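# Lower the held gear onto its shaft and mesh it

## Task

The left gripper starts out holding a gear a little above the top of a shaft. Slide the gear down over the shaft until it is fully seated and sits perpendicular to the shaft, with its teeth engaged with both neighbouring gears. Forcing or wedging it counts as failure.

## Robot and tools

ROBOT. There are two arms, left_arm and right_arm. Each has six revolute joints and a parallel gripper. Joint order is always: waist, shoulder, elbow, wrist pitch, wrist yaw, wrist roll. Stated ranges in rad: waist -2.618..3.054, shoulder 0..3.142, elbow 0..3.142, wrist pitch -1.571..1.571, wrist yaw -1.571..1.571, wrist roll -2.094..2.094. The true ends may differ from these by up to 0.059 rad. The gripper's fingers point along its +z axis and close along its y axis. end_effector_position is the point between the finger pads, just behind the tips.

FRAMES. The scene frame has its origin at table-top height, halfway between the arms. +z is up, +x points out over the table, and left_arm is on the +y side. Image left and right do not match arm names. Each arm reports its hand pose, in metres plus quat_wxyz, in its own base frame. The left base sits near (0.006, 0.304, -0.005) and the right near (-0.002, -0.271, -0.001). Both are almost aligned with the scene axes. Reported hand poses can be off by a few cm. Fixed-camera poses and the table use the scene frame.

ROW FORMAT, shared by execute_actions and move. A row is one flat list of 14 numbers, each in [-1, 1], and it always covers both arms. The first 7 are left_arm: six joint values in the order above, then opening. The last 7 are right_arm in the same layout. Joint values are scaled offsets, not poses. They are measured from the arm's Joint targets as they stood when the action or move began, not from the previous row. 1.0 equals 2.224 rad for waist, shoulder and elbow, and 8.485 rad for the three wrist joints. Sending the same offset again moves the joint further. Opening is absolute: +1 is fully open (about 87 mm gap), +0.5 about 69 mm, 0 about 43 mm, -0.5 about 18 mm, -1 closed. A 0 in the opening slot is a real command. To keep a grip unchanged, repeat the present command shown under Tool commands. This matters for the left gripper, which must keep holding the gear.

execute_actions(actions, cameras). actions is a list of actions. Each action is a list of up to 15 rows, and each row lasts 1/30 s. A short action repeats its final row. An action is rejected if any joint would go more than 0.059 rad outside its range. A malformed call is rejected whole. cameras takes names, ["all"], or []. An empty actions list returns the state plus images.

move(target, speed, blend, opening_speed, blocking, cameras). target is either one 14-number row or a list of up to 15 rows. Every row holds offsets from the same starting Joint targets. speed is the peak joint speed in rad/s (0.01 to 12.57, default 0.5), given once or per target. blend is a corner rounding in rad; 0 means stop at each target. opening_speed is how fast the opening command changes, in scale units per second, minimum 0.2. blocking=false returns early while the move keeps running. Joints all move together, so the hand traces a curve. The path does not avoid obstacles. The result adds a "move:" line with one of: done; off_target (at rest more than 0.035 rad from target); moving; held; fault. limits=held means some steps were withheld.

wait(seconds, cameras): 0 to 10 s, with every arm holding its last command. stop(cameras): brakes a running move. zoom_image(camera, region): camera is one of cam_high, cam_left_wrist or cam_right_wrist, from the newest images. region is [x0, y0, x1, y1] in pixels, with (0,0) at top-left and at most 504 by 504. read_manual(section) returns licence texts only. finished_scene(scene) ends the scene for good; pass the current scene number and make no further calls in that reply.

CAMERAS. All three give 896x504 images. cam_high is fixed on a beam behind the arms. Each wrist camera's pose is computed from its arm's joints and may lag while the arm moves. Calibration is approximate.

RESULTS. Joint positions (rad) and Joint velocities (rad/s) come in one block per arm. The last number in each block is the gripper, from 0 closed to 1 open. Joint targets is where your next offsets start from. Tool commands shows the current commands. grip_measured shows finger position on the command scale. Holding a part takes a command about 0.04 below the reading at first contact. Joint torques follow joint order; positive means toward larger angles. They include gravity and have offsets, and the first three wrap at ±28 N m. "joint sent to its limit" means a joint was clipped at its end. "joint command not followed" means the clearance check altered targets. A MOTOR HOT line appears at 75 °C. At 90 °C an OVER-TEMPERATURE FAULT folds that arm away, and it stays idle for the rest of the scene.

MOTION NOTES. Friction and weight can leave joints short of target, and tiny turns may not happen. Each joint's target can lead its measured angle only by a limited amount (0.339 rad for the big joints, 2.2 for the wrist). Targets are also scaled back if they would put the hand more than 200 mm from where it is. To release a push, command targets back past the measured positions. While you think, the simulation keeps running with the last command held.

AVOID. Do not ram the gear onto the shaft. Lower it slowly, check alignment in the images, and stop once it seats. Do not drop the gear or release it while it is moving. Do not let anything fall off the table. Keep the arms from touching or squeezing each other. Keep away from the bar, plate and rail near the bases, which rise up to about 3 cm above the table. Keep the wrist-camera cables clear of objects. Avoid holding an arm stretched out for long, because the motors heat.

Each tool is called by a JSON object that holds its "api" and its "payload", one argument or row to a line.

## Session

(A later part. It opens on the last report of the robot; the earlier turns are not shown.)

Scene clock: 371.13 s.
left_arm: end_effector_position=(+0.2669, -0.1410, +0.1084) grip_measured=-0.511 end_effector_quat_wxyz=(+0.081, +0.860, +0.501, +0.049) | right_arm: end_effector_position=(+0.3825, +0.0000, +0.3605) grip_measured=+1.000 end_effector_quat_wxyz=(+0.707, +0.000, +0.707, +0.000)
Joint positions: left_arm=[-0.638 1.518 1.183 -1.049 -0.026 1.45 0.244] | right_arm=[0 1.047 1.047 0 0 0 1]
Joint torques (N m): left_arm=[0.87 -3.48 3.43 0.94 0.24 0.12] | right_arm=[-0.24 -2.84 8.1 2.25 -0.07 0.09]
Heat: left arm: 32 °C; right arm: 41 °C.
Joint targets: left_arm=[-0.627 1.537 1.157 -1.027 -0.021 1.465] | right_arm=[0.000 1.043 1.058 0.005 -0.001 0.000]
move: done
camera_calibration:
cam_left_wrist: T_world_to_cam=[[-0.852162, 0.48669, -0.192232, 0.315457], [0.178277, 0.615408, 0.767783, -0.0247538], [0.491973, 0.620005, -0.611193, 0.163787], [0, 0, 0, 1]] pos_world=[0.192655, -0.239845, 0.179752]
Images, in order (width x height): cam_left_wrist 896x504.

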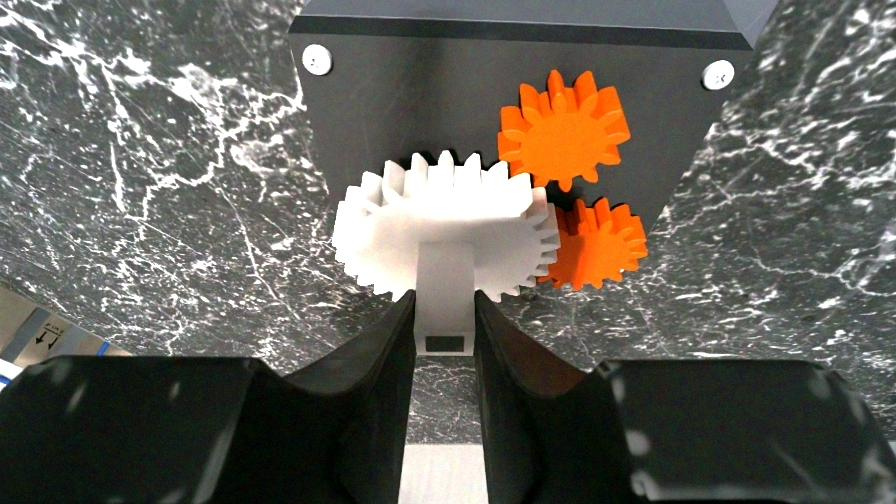

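{"api": "move", "payload": {
  "target": [0,-0.0042,-0.0048,0.0002,0,0.0075,-1,0,0,0,0,0,0,1],
  "speed": 0.04
}}

{"api": "move", "payload": {
  "target": [0,-0.0042,-0.0048,0.0002,0,0.007,-1,0,0,0,0,0,0,1],
  "speed": 0.04,
  "cameras": ["cam_left_wrist"]
}}

{"api": "zoom_image", "payload": {
  "camera": "cam_left_wrist",
  "region": [320, 20, 680, 340]
}}

Scene clock: 384.13 s.
left_arm: end_effector_position=(+0.2680, -0.1411, +0.1069) grip_measured=-0.511 end_effector_quat_wxyz=(+0.076, +0.875, +0.476, +0.051) | right_arm: end_effector_position=(+0.3825, +0.0000, +0.3605) grip_measured=+1.000 end_effector_quat_wxyz=(+0.707, +0.000, +0.707, +0.000)
Joint positions: left_arm=[-0.638 1.518 1.176 -1.047 -0.028 1.51 0.244] | right_arm=[0 1.047 1.047 0 0 0 1]
Joint torques (N m): left_arm=[0.95 -4.19 3.28 0.9 0.26 0.15] | right_arm=[-0.24 -2.84 8.12 2.25 -0.07 0.1]
Heat: left arm: 32 °C; right arm: 41 °C.
Joint targets: left_arm=[-0.627 1.527 1.146 -1.026 -0.021 1.529] | right_arm=[0.000 1.043 1.058 0.005 -0.001 0.000]
move: done

Scene clock: 385.93 s.
left_arm: end_effector_position=(+0.2701, -0.1402, +0.1043) grip_measured=-0.511 end_effector_quat_wxyz=(+0.071, +0.888, +0.450, +0.056) | right_arm: end_effector_position=(+0.3825, +0.0000, +0.3605) grip_measured=+1.000 end_effector_quat_wxyz=(+0.707, +0.000, +0.707, +0.000)
Joint positions: left_arm=[-0.637 1.518 1.164 -1.039 -0.035 1.571 0.244] | right_arm=[0 1.047 1.047 0 0 0 1]
Joint torques (N m): left_arm=[0.69 -4.86 3.34 0.84 0.35 0.13] | right_arm=[-0.23 -2.82 8.09 2.25 -0.07 0.09]
Heat: left arm: 32 °C; right arm: 41 °C.
Joint targets: left_arm=[-0.627 1.518 1.135 -1.024 -0.021 1.588] | right_arm=[0.000 1.043 1.058 0.005 -0.001 0.000]
move: done
camera_calibration:
cam_left_wrist: T_world_to_cam=[[-0.788652, 0.587447, -0.181476, 0.312786], [0.239917, 0.565791, 0.788873, -0.0486064], [0.566099, 0.578607, -0.587151, 0.130948], [0, 0, 0, 1]] pos_world=[0.184211, -0.232012, 0.171994]
Images, in order (width x height): cam_left_wrist 896x504.

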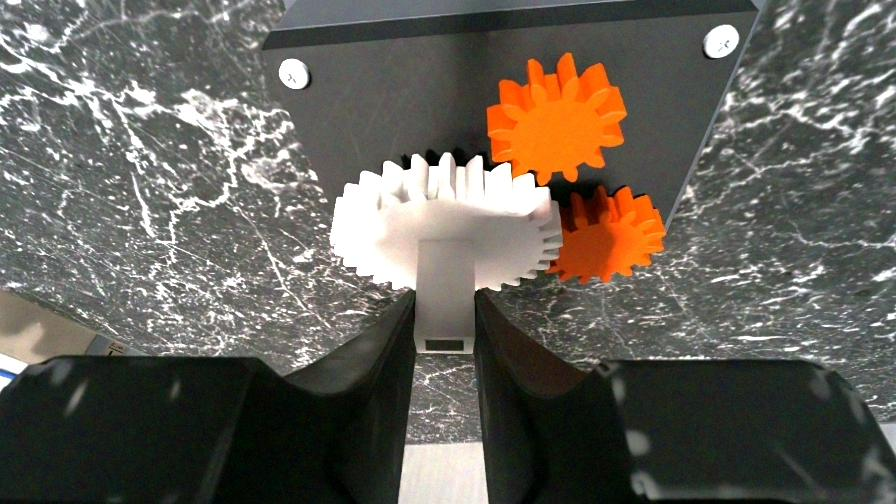

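Scaled by 1.400 from the camera's 896x504 image, which has a finer 1280x720 frame.

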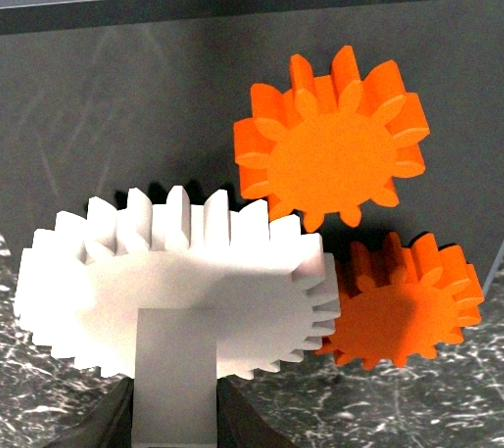

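{"api": "move", "payload": {
  "target": [0,0,-0.0065,0.0023,0,0.001,-1,0,0,0,0,0,0,1],
  "speed": 0.04
}}

{"api": "move", "payload": {
  "target": [0,0,-0.0055,0.002,0,0,-1,0,0,0,0,0,0,1],
  "speed": 0.04,
  "cameras": ["cam_left_wrist"]
}}

{"api": "zoom_image", "payload": {
  "camera": "cam_left_wrist",
  "region": [320, 20, 680, 340]
}}

Scene clock: 399.80 s.
left_arm: end_effector_position=(+0.2705, -0.1397, +0.1036) grip_measured=-0.511 end_effector_quat_wxyz=(+0.072, +0.890, +0.445, +0.059) | right_arm: end_effector_position=(+0.3825, +0.0000, +0.3605) grip_measured=+1.000 end_effector_quat_wxyz=(+0.707, +0.000, +0.707, +0.000)
Joint positions: left_arm=[-0.637 1.513 1.154 -1.029 -0.039 1.581 0.244] | right_arm=[0 1.047 1.047 0 0 0 1]
Joint torques (N m): left_arm=[0.76 -4.42 3.06 0.93 0.39 0.1] | right_arm=[-0.24 -2.84 8.1 2.25 -0.07 0.09]
Heat: left arm: 32 °C; right arm: 41 °C.
Joint targets: left_arm=[-0.627 1.518 1.121 -1.005 -0.021 1.597] | right_arm=[0.000 1.043 1.058 0.005 -0.001 0.000]
move: done

Scene clock: 400.50 s.
left_arm: end_effector_position=(+0.2704, -0.1395, +0.1034) grip_measured=-0.511 end_effector_quat_wxyz=(+0.075, +0.890, +0.445, +0.061) | right_arm: end_effector_position=(+0.3825, +0.0000, +0.3605) grip_measured=+1.000 end_effector_quat_wxyz=(+0.707, +0.000, +0.707, +0.000)
Joint positions: left_arm=[-0.637 1.506 1.145 -1.02 -0.04 1.582 0.244] | right_arm=[0 1.047 1.047 0 0 0 1]
Joint torques (N m): left_arm=[0.76 -3.78 2.77 1.02 0.41 0.12] | right_arm=[-0.24 -2.84 8.09 2.25 -0.07 0.09]
Heat: left arm: 32 °C; right arm: 41 °C.
Joint targets: left_arm=[-0.627 1.518 1.109 -0.988 -0.021 1.597] | right_arm=[0.000 1.043 1.058 0.005 -0.001 0.000]
move: off_target (left_arm); left_arm: the elbow is farthest, 0.036 rad from its target
camera_calibration:
cam_left_wrist: T_world_to_cam=[[-0.779845, 0.595603, -0.192608, 0.312464], [0.235878, 0.564616, 0.79093, -0.0475258], [0.57983, 0.571371, -0.580803, 0.124365], [0, 0, 0, 1]] pos_world=[0.182773, -0.230329, 0.170004]
Images, in order (width x height): cam_left_wrist 896x504.

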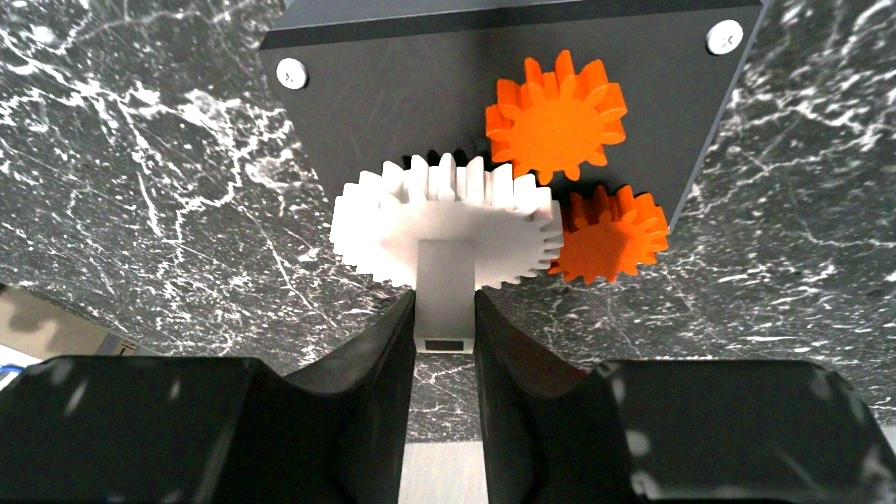

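Scaled by 1.400 from the camera's 896x504 image, which has a finer 1280x720 frame.

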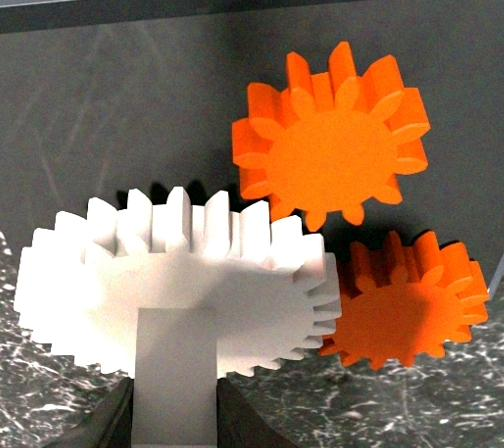

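{"api": "move", "payload": {
  "target": [
    [0,-0.002,0.004,-0.001,0,0.008,-1,0,0,0,0,0,0,1],
    [0,0.001,0.004,-0.001,0,-0.012,-1,0,0,0,0,0,0,1],
    [0,-0.0005,0.002,-0.001,0,0,-1,0,0,0,0,0,0,1]
  ],
  "speed": 0.1,
  "cameras": ["cam_left_wrist"]
}}

{"api": "zoom_image", "payload": {
  "camera": "cam_left_wrist",
  "region": [320, 20, 680, 340]
}}

Scene clock: 412.53 s.
left_arm: end_effector_position=(+0.2706, -0.1402, +0.1027) grip_measured=-0.511 end_effector_quat_wxyz=(+0.078, +0.887, +0.450, +0.060) | right_arm: end_effector_position=(+0.3825, +0.0000, +0.3605) grip_measured=+1.000 end_effector_quat_wxyz=(+0.707, +0.000, +0.707, +0.000)
Joint positions: left_arm=[-0.637 1.506 1.142 -1.013 -0.037 1.569 0.244] | right_arm=[0 1.047 1.047 0 0 0 1]
Joint torques (N m): left_arm=[0.75 -4.03 3.28 0.87 0.35 0.24] | right_arm=[-0.23 -2.84 8.1 2.25 -0.07 0.09]
Heat: left arm: 32 °C; right arm: 42 °C.
Joint targets: left_arm=[-0.627 1.517 1.113 -0.996 -0.021 1.596] | right_arm=[0.000 1.043 1.058 0.005 -0.001 0.000]
move: done
camera_calibration:
cam_left_wrist: T_world_to_cam=[[-0.787052, 0.584376, -0.19762, 0.313732], [0.227896, 0.573126, 0.78714, -0.0428963], [0.573247, 0.574483, -0.584257, 0.126883], [0, 0, 0, 1]] pos_world=[0.183964, -0.231645, 0.169898]
Images, in order (width x height): cam_left_wrist 896x504.

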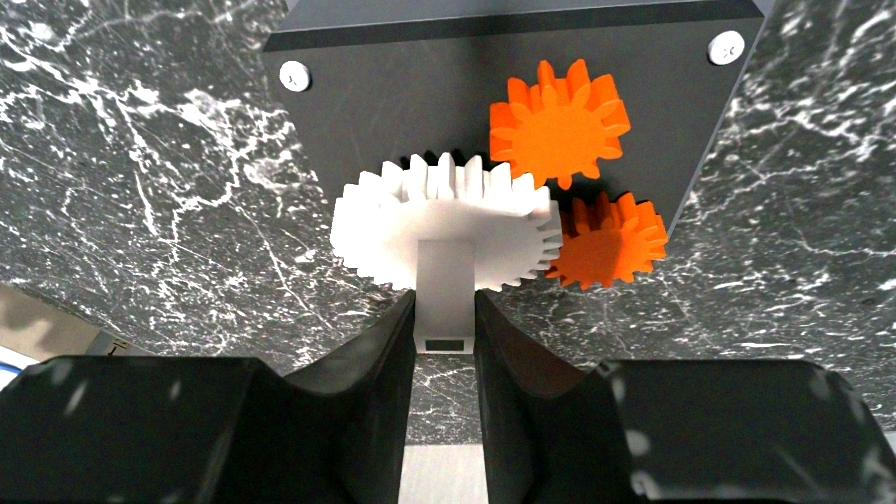

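Scaled by 1.400 from the camera's 896x504 image, which has a finer 1280x720 frame.

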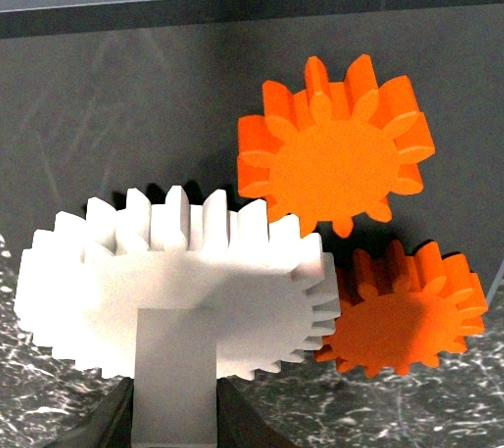

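{"api": "move", "payload": {
  "target": [
    [0,0.0042,-0.002,0.0004,0,-0.008,-1,0,0,0,0,0,0,1],
    [0,0.006,-0.003,0.0008,0,-0.016,-1,0,0,0,0,0,0,1]
  ],
  "speed": 0.08
}}

{"api": "move", "payload": {
  "target": [
    [0,-0.005,-0.009,0.0015,0,0.012,-1,0,0,0,0,0,0,1]
  ],
  "speed": 0.06,
  "cameras": ["cam_left_wrist","cam_high"]
}}

{"api": "zoom_image", "payload": {
  "camera": "cam_left_wrist",
  "region": [320, 20, 680, 340]
}}

{"api": "zoom_image", "payload": {
  "camera": "cam_high",
  "region": [450, 200, 580, 310]
}}

Scene clock: 423.20 s.
left_arm: end_effector_position=(+0.2695, -0.1396, +0.1024) grip_measured=-0.511 end_effector_quat_wxyz=(+0.085, +0.867, +0.487, +0.058) | right_arm: end_effector_position=(+0.3825, +0.0000, +0.3605) grip_measured=+1.000 end_effector_quat_wxyz=(+0.707, +0.000, +0.707, +0.000)
Joint positions: left_arm=[-0.637 1.506 1.142 -1.004 -0.037 1.486 0.244] | right_arm=[0 1.047 1.047 0 0 0 1]
Joint torques (N m): left_arm=[0.65 -2.95 2.77 0.89 0.35 -0.29] | right_arm=[-0.25 -2.84 8.1 2.25 -0.07 0.1]
Heat: left arm: 32 °C; right arm: 42 °C.
Joint targets: left_arm=[-0.627 1.530 1.106 -0.989 -0.021 1.461] | right_arm=[0.000 1.043 1.058 0.005 -0.001 0.000]
move: off_target (left_arm); left_arm: the elbow is farthest, 0.036 rad from its target

Scene clock: 425.27 s.
left_arm: end_effector_position=(+0.2698, -0.1398, +0.1016) grip_measured=-0.511 end_effector_quat_wxyz=(+0.085, +0.880, +0.464, +0.061) | right_arm: end_effector_position=(+0.3825, +0.0000, +0.3605) grip_measured=+1.000 end_effector_quat_wxyz=(+0.707, +0.000, +0.707, +0.000)
Joint positions: left_arm=[-0.637 1.497 1.129 -0.997 -0.036 1.537 0.244] | right_arm=[0 1.047 1.047 0 0 0 1]
Joint torques (N m): left_arm=[0.68 -3.03 2.29 0.94 0.36 0.24] | right_arm=[-0.24 -2.84 8.1 2.25 -0.07 0.09]
Heat: left arm: 32 °C; right arm: 42 °C.
Joint targets: left_arm=[-0.627 1.519 1.087 -0.977 -0.021 1.563] | right_arm=[0.000 1.043 1.058 0.005 -0.001 0.000]
move: off_target (left_arm); left_arm: the elbow is farthest, 0.043 rad from its target
camera_calibration:
cam_left_wrist: T_world_to_cam=[[-0.803511, 0.557084, -0.209828, 0.314598], [0.205261, 0.590139, 0.780771, -0.0329768], [0.558783, 0.584289, -0.588531, 0.132246], [0, 0, 0, 1]] pos_world=[0.185655, -0.233066, 0.169589]
Images, in order (width x height): cam_high 896x504, cam_left_wrist 896x504.

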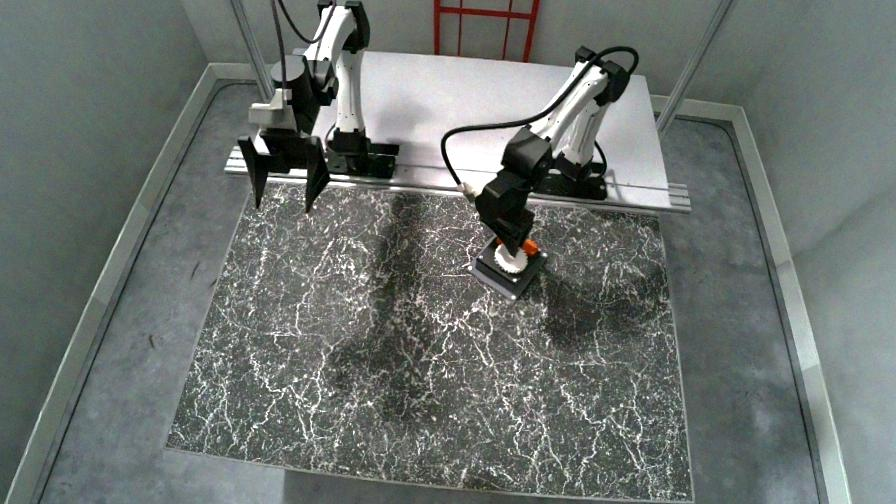

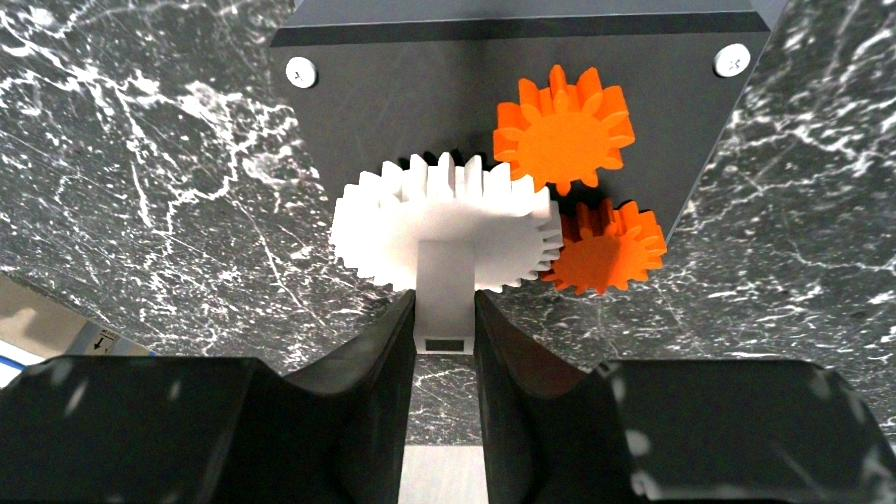

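Scaled by 1.400 from the camera's 896x504 image, which has a finer 1280x720 frame.

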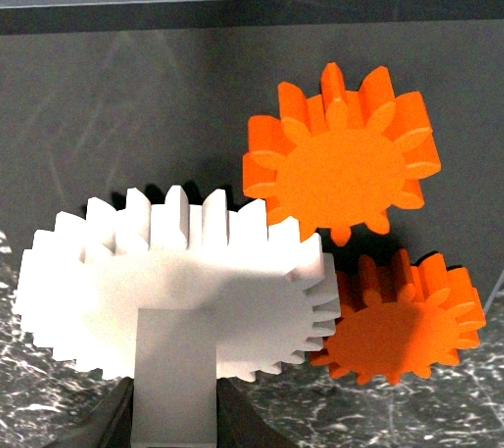

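Scaled by 3.877 from the camera's 896x504 image, which has a finer 1280x720 frame.

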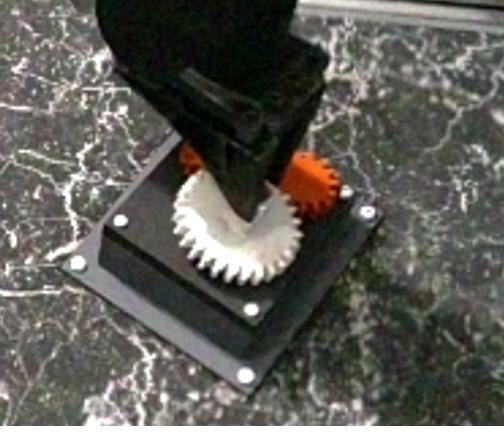

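{"api": "move", "payload": {
  "target": [
    [0.007,0.002,0.002,-0.004,0,0,-1,0,0,0,0,0,0,1],
    [0.007,0.004,-0.003,-0.004,0,0.004,-1,0,0,0,0,0,0,1],
    [0.007,0.004,-0.005,-0.003,0,-0.003,-1,0,0,0,0,0,0,1]
  ],
  "speed": 0.06
}}

Scene clock: 433.93 s.
left_arm: end_effector_position=(+0.2694, -0.1397, +0.1005) grip_measured=-0.511 end_effector_quat_wxyz=(+0.081, +0.888, +0.449, +0.060) | right_arm: end_effector_position=(+0.3825, +0.0000, +0.3605) grip_measured=+1.000 end_effector_quat_wxyz=(+0.707, +0.000, +0.707, +0.000)
Joint positions: left_arm=[-0.637 1.497 1.125 -1 -0.035 1.572 0.244] | right_arm=[0 1.047 1.047 0 0 0 1]
Joint torques (N m): left_arm=[2.15 -2.29 1.65 0.72 0.35 -0.41] | right_arm=[-0.24 -2.84 8.1 2.25 -0.07 0.09]
Heat: left arm: 31 °C; right arm: 42 °C.
Joint targets: left_arm=[-0.612 1.528 1.075 -1.002 -0.021 1.537] | right_arm=[0.000 1.043 1.058 0.005 -0.001 0.000]
move: off_target (left_arm); left_arm: the elbow is farthest, 0.049 rad from its target

{"api": "move", "payload": {
  "target": [
    [-0.003,0,0,-0.001,0,0.013,-1,0,0,0,0,0,0,1],
    [0.002,0,-0.002,0,0,-0.007,-1,0,0,0,0,0,0,1],
    [-0.002,0,-0.002,0,0,0.008,-1,0,0,0,0,0,0,1],
    [0,0,-0.002,0,0,0.003,-1,0,0,0,0,0,0,1]
  ],
  "speed": 0.12,
  "cameras": ["cam_left_wrist"]
}}

{"api": "zoom_image", "payload": {
  "camera": "cam_left_wrist",
  "region": [320, 20, 680, 340]
}}

Scene clock: 445.80 s.
left_arm: end_effector_position=(+0.2697, -0.1409, +0.0976) grip_measured=-0.511 end_effector_quat_wxyz=(+0.083, +0.890, +0.444, +0.060) | right_arm: end_effector_position=(+0.3825, +0.0000, +0.3605) grip_measured=+1.000 end_effector_quat_wxyz=(+0.707, +0.000, +0.707, +0.000)
Joint positions: left_arm=[-0.637 1.497 1.113 -0.984 -0.031 1.582 0.244] | right_arm=[0 1.047 1.047 0 0 0 1]
Joint torques (N m): left_arm=[2.11 -2.4 2.14 0.56 0.31 -0.23] | right_arm=[-0.24 -2.84 8.1 2.25 -0.07 0.09]
Heat: left arm: 31 °C; right arm: 42 °C.
Joint targets: left_arm=[-0.612 1.528 1.071 -1.002 -0.021 1.563] | right_arm=[0.000 1.043 1.058 0.005 -0.001 0.000]
move: off_target (left_arm); left_arm: the elbow is farthest, 0.043 rad from its target
camera_calibration:
cam_left_wrist: T_world_to_cam=[[-0.778241, 0.593416, -0.205423, 0.312132], [0.232313, 0.575983, 0.783757, -0.0387082], [0.583414, 0.562229, -0.586112, 0.120518], [0, 0, 0, 1]] pos_world=[0.181594, -0.230687, 0.165094]
Images, in order (width x height): cam_left_wrist 896x504.

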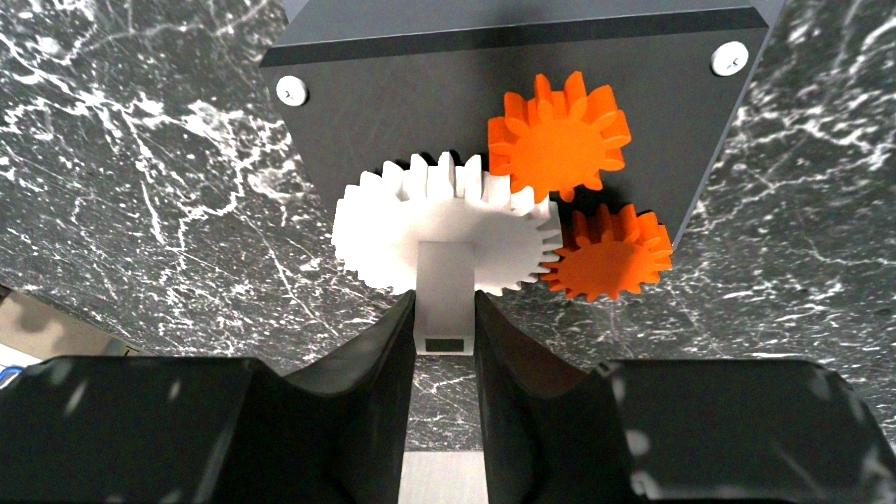

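Scaled by 1.400 from the camera's 896x504 image, which has a finer 1280x720 frame.

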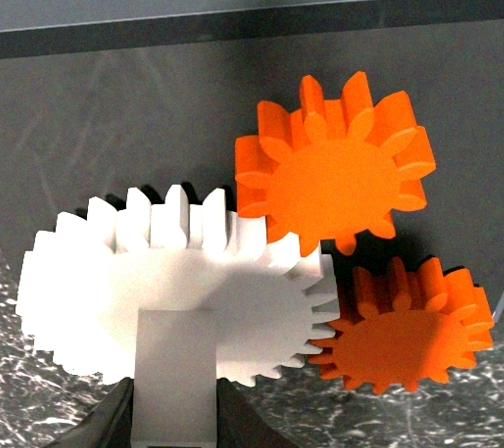

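{"api": "move", "payload": {
  "target": [
    [-0.004,0.002,-0.003,-0.001,0,0.006,-1,0,0,0,0,0,0,1],
    [-0.006,0.003,-0.005,-0.001,0,-0.002,-1,0,0,0,0,0,0,1],
    [-0.006,0.003,-0.005,-0.001,0,0.006,-1,0,0,0,0,0,0,1],
    [-0.006,0.003,-0.005,-0.001,0,0.002,-1,0,0,0,0,0,0,1]
  ],
  "speed": 0.12,
  "cameras": ["cam_left_wrist"]
}}

{"api": "zoom_image", "payload": {
  "camera": "cam_left_wrist",
  "region": [320, 20, 680, 340]
}}

Scene clock: 453.83 s.
left_arm: end_effector_position=(+0.2696, -0.1408, +0.0971) grip_measured=-0.511 end_effector_quat_wxyz=(+0.082, +0.892, +0.440, +0.060) | right_arm: end_effector_position=(+0.3825, +0.0000, +0.3605) grip_measured=+1.000 end_effector_quat_wxyz=(+0.707, +0.000, +0.707, +0.000)
Joint positions: left_arm=[-0.637 1.497 1.111 -0.984 -0.031 1.593 0.244] | right_arm=[0 1.047 1.047 0 0 0 1]
Joint torques (N m): left_arm=[0.85 -1.84 1.57 0.48 0.29 -0.19] | right_arm=[-0.24 -2.84 8.1 2.25 -0.06 0.09]
Heat: left arm: 31 °C; right arm: 42 °C.
Joint targets: left_arm=[-0.625 1.534 1.060 -1.011 -0.021 1.580] | right_arm=[0.000 1.043 1.058 0.005 -0.001 0.000]
move: off_target (left_arm); left_arm: the elbow is farthest, 0.051 rad from its target
camera_calibration:
cam_left_wrist: T_world_to_cam=[[-0.771843, 0.602489, -0.20314, 0.311297], [0.238985, 0.570977, 0.785411, -0.0410206], [0.58919, 0.557667, -0.584691, 0.117911], [0, 0, 0, 1]] pos_world=[0.180603, -0.229886, 0.164396]
Images, in order (width x height): cam_left_wrist 896x504.

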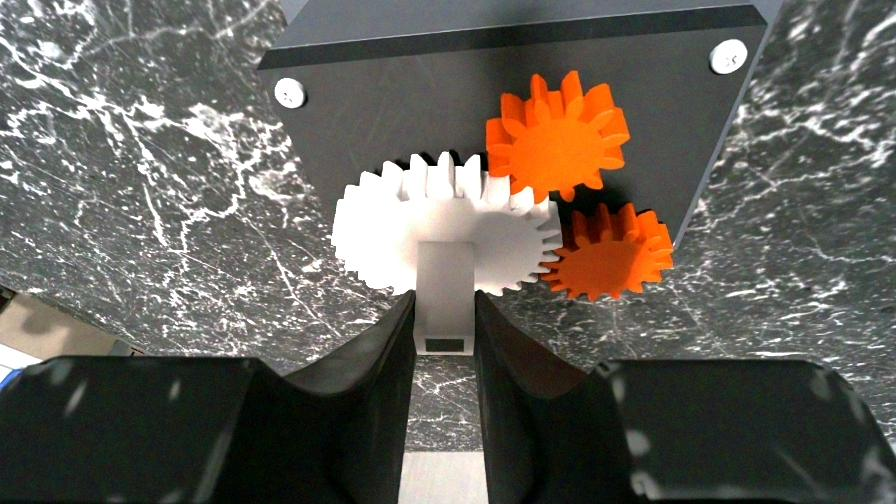

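Scaled by 1.400 from the camera's 896x504 image, which has a finer 1280x720 frame.

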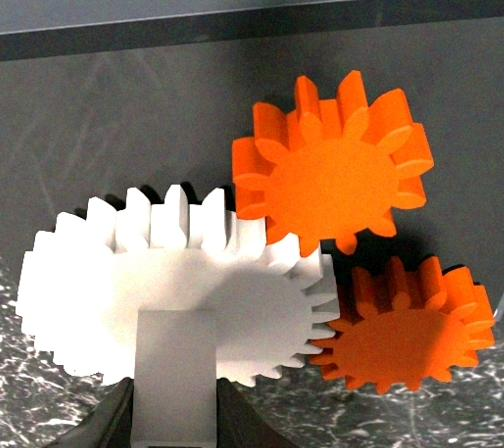

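{"api": "move", "payload": {
  "target": [0,-0.008,0.022,0.0015,0,0.001,-1,0,0,0,0,0,0,1],
  "speed": 0.15
}}

{"api": "move", "payload": {
  "target": [0,0,0,0,0,0,0.0,0,0,0,0,0,0,1],
  "opening_speed": 0.5,
  "cameras": ["cam_left_wrist"]
}}

{"api": "zoom_image", "payload": {
  "camera": "cam_left_wrist",
  "region": [320, 20, 680, 340]
}}

Scene clock: 460.20 s.
left_arm: end_effector_position=(+0.2701, -0.1413, +0.0980) grip_measured=-0.511 end_effector_quat_wxyz=(+0.083, +0.892, +0.440, +0.060) | right_arm: end_effector_position=(+0.3825, +0.0000, +0.3605) grip_measured=+1.000 end_effector_quat_wxyz=(+0.707, +0.000, +0.707, +0.000)
Joint positions: left_arm=[-0.637 1.497 1.114 -0.985 -0.03 1.592 0.244] | right_arm=[0 1.047 1.047 0 0 0 1]
Joint torques (N m): left_arm=[0.92 -3.3 5.24 0.61 0.31 -0.07] | right_arm=[-0.24 -2.84 8.1 2.25 -0.07 0.09]
Heat: left arm: 31 °C; right arm: 42 °C.
Joint targets: left_arm=[-0.625 1.517 1.109 -0.998 -0.021 1.588] | right_arm=[0.000 1.043 1.058 0.005 -0.001 0.000]
move: done

Scene clock: 462.40 s.
left_arm: end_effector_position=(+0.2699, -0.1411, +0.0963) grip_measured=+0.000 end_effector_quat_wxyz=(+0.081, +0.892, +0.440, +0.058) | right_arm: end_effector_position=(+0.3825, +0.0000, +0.3605) grip_measured=+1.000 end_effector_quat_wxyz=(+0.707, +0.000, +0.707, +0.000)
Joint positions: left_arm=[-0.635 1.503 1.114 -0.985 -0.028 1.592 0.5] | right_arm=[0 1.047 1.047 0 0 0 1]
Joint torques (N m): left_arm=[0.76 -3.67 5.22 0.6 0.27 -0.08] | right_arm=[-0.25 -2.84 8.09 2.25 -0.06 0.1]
Heat: left arm: 31 °C; right arm: 42 °C.
Joint targets: left_arm=[-0.625 1.517 1.109 -0.998 -0.021 1.588] | right_arm=[0.000 1.043 1.058 0.005 -0.001 0.000]
move: done
camera_calibration:
cam_left_wrist: T_world_to_cam=[[-0.773386, 0.601716, -0.199529, 0.31147], [0.241759, 0.57091, 0.784611, -0.0409482], [0.586026, 0.558569, -0.587004, 0.118597], [0, 0, 0, 1]] pos_world=[0.181285, -0.230283, 0.163893]
Images, in order (width x height): cam_left_wrist 896x504.

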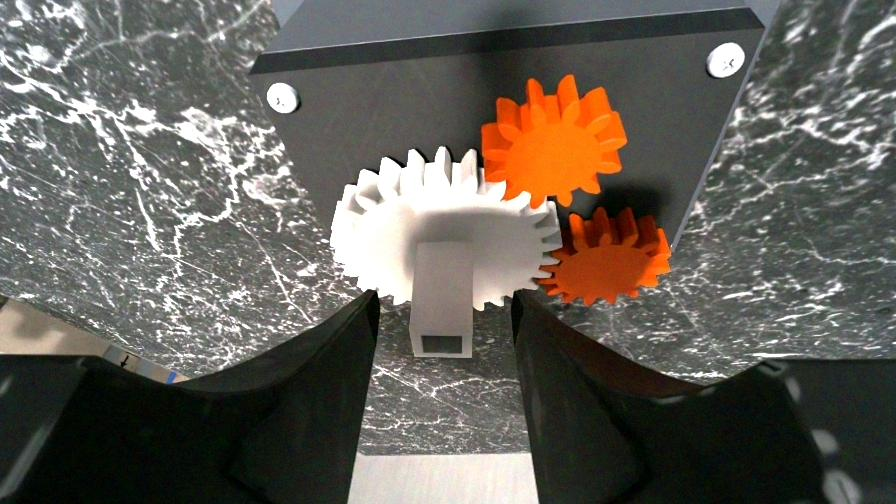

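Scaled by 1.400 from the camera's 896x504 image, which has a finer 1280x720 frame.

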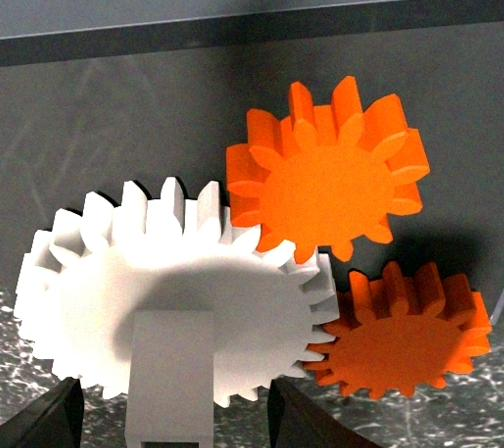

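{"api": "move", "payload": {
  "target": [0,-0.02,0.064,-0.022,0,0,0.0,0,0,0,0,0,0,1],
  "speed": 0.12,
  "cameras": ["cam_left_wrist","cam_high"]
}}

{"api": "zoom_image", "payload": {
  "camera": "cam_left_wrist",
  "region": [320, 20, 680, 340]
}}

{"api": "zoom_image", "payload": {
  "camera": "cam_high",
  "region": [450, 200, 580, 310]
}}

Scene clock: 469.40 s.
left_arm: end_effector_position=(+0.2596, -0.1335, +0.1224) grip_measured=+0.000 end_effector_quat_wxyz=(+0.053, +0.895, +0.441, +0.043) | right_arm: end_effector_position=(+0.3825, +0.0000, +0.3605) grip_measured=+1.000 end_effector_quat_wxyz=(+0.707, +0.000, +0.707, +0.000)
Joint positions: left_arm=[-0.635 1.503 1.229 -1.163 -0.028 1.592 0.5] | right_arm=[0 1.047 1.047 0 0 0 1]
Joint torques (N m): left_arm=[0.76 -7.12 7.32 0.44 0.26 -0.07] | right_arm=[-0.24 -2.84 8.1 2.25 -0.06 0.09]
Heat: left arm: 32 °C; right arm: 42 °C.
Joint targets: left_arm=[-0.625 1.472 1.251 -1.185 -0.021 1.588] | right_arm=[0.000 1.043 1.058 0.005 -0.001 0.000]
move: done
camera_calibration:
cam_left_wrist: T_world_to_cam=[[-0.781984, 0.608031, -0.137113, 0.299518], [0.281963, 0.541266, 0.792166, -0.0786313], [0.555876, 0.580801, -0.594704, 0.147522], [0, 0, 0, 1]] pos_world=[0.174386, -0.225236, 0.191088]
Images, in order (width x height): cam_high 896x504, cam_left_wrist 896x504.

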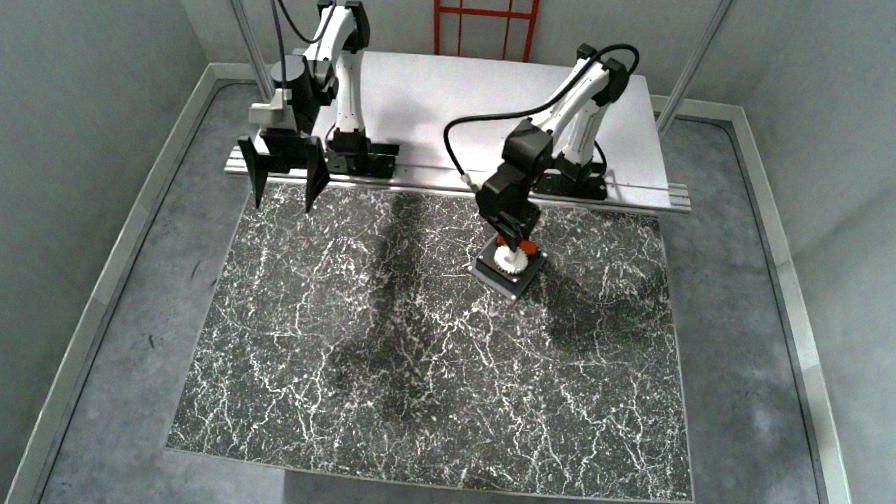

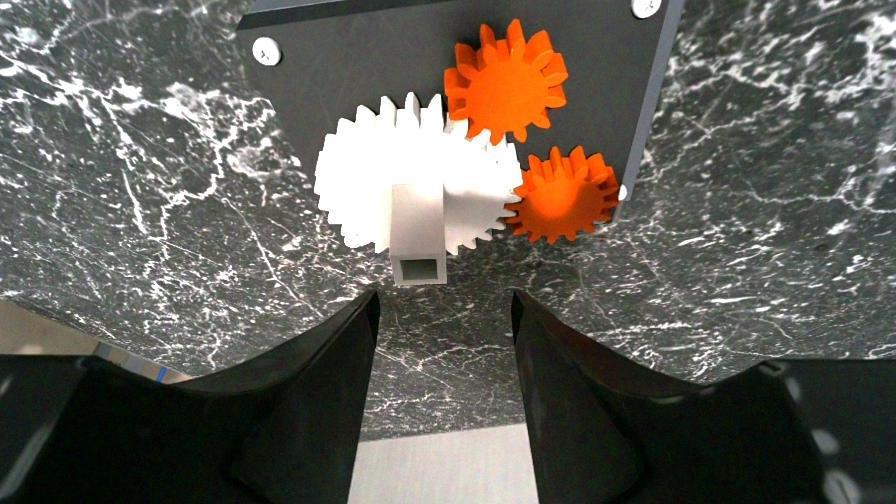

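Scaled by 1.400 from the camera's 896x504 image, which has a finer 1280x720 frame.

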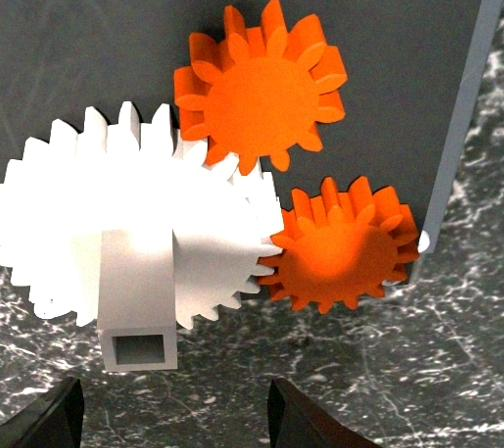

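Scaled by 3.877 from the camera's 896x504 image, which has a finer 1280x720 frame.

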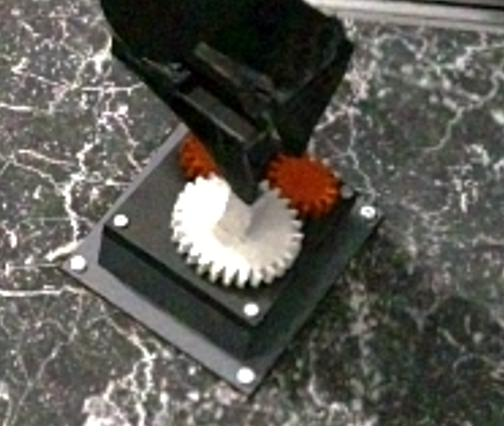

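{"api": "finished_scene", "payload": {
  "scene": 2
}}

The scene is finished: the task was done.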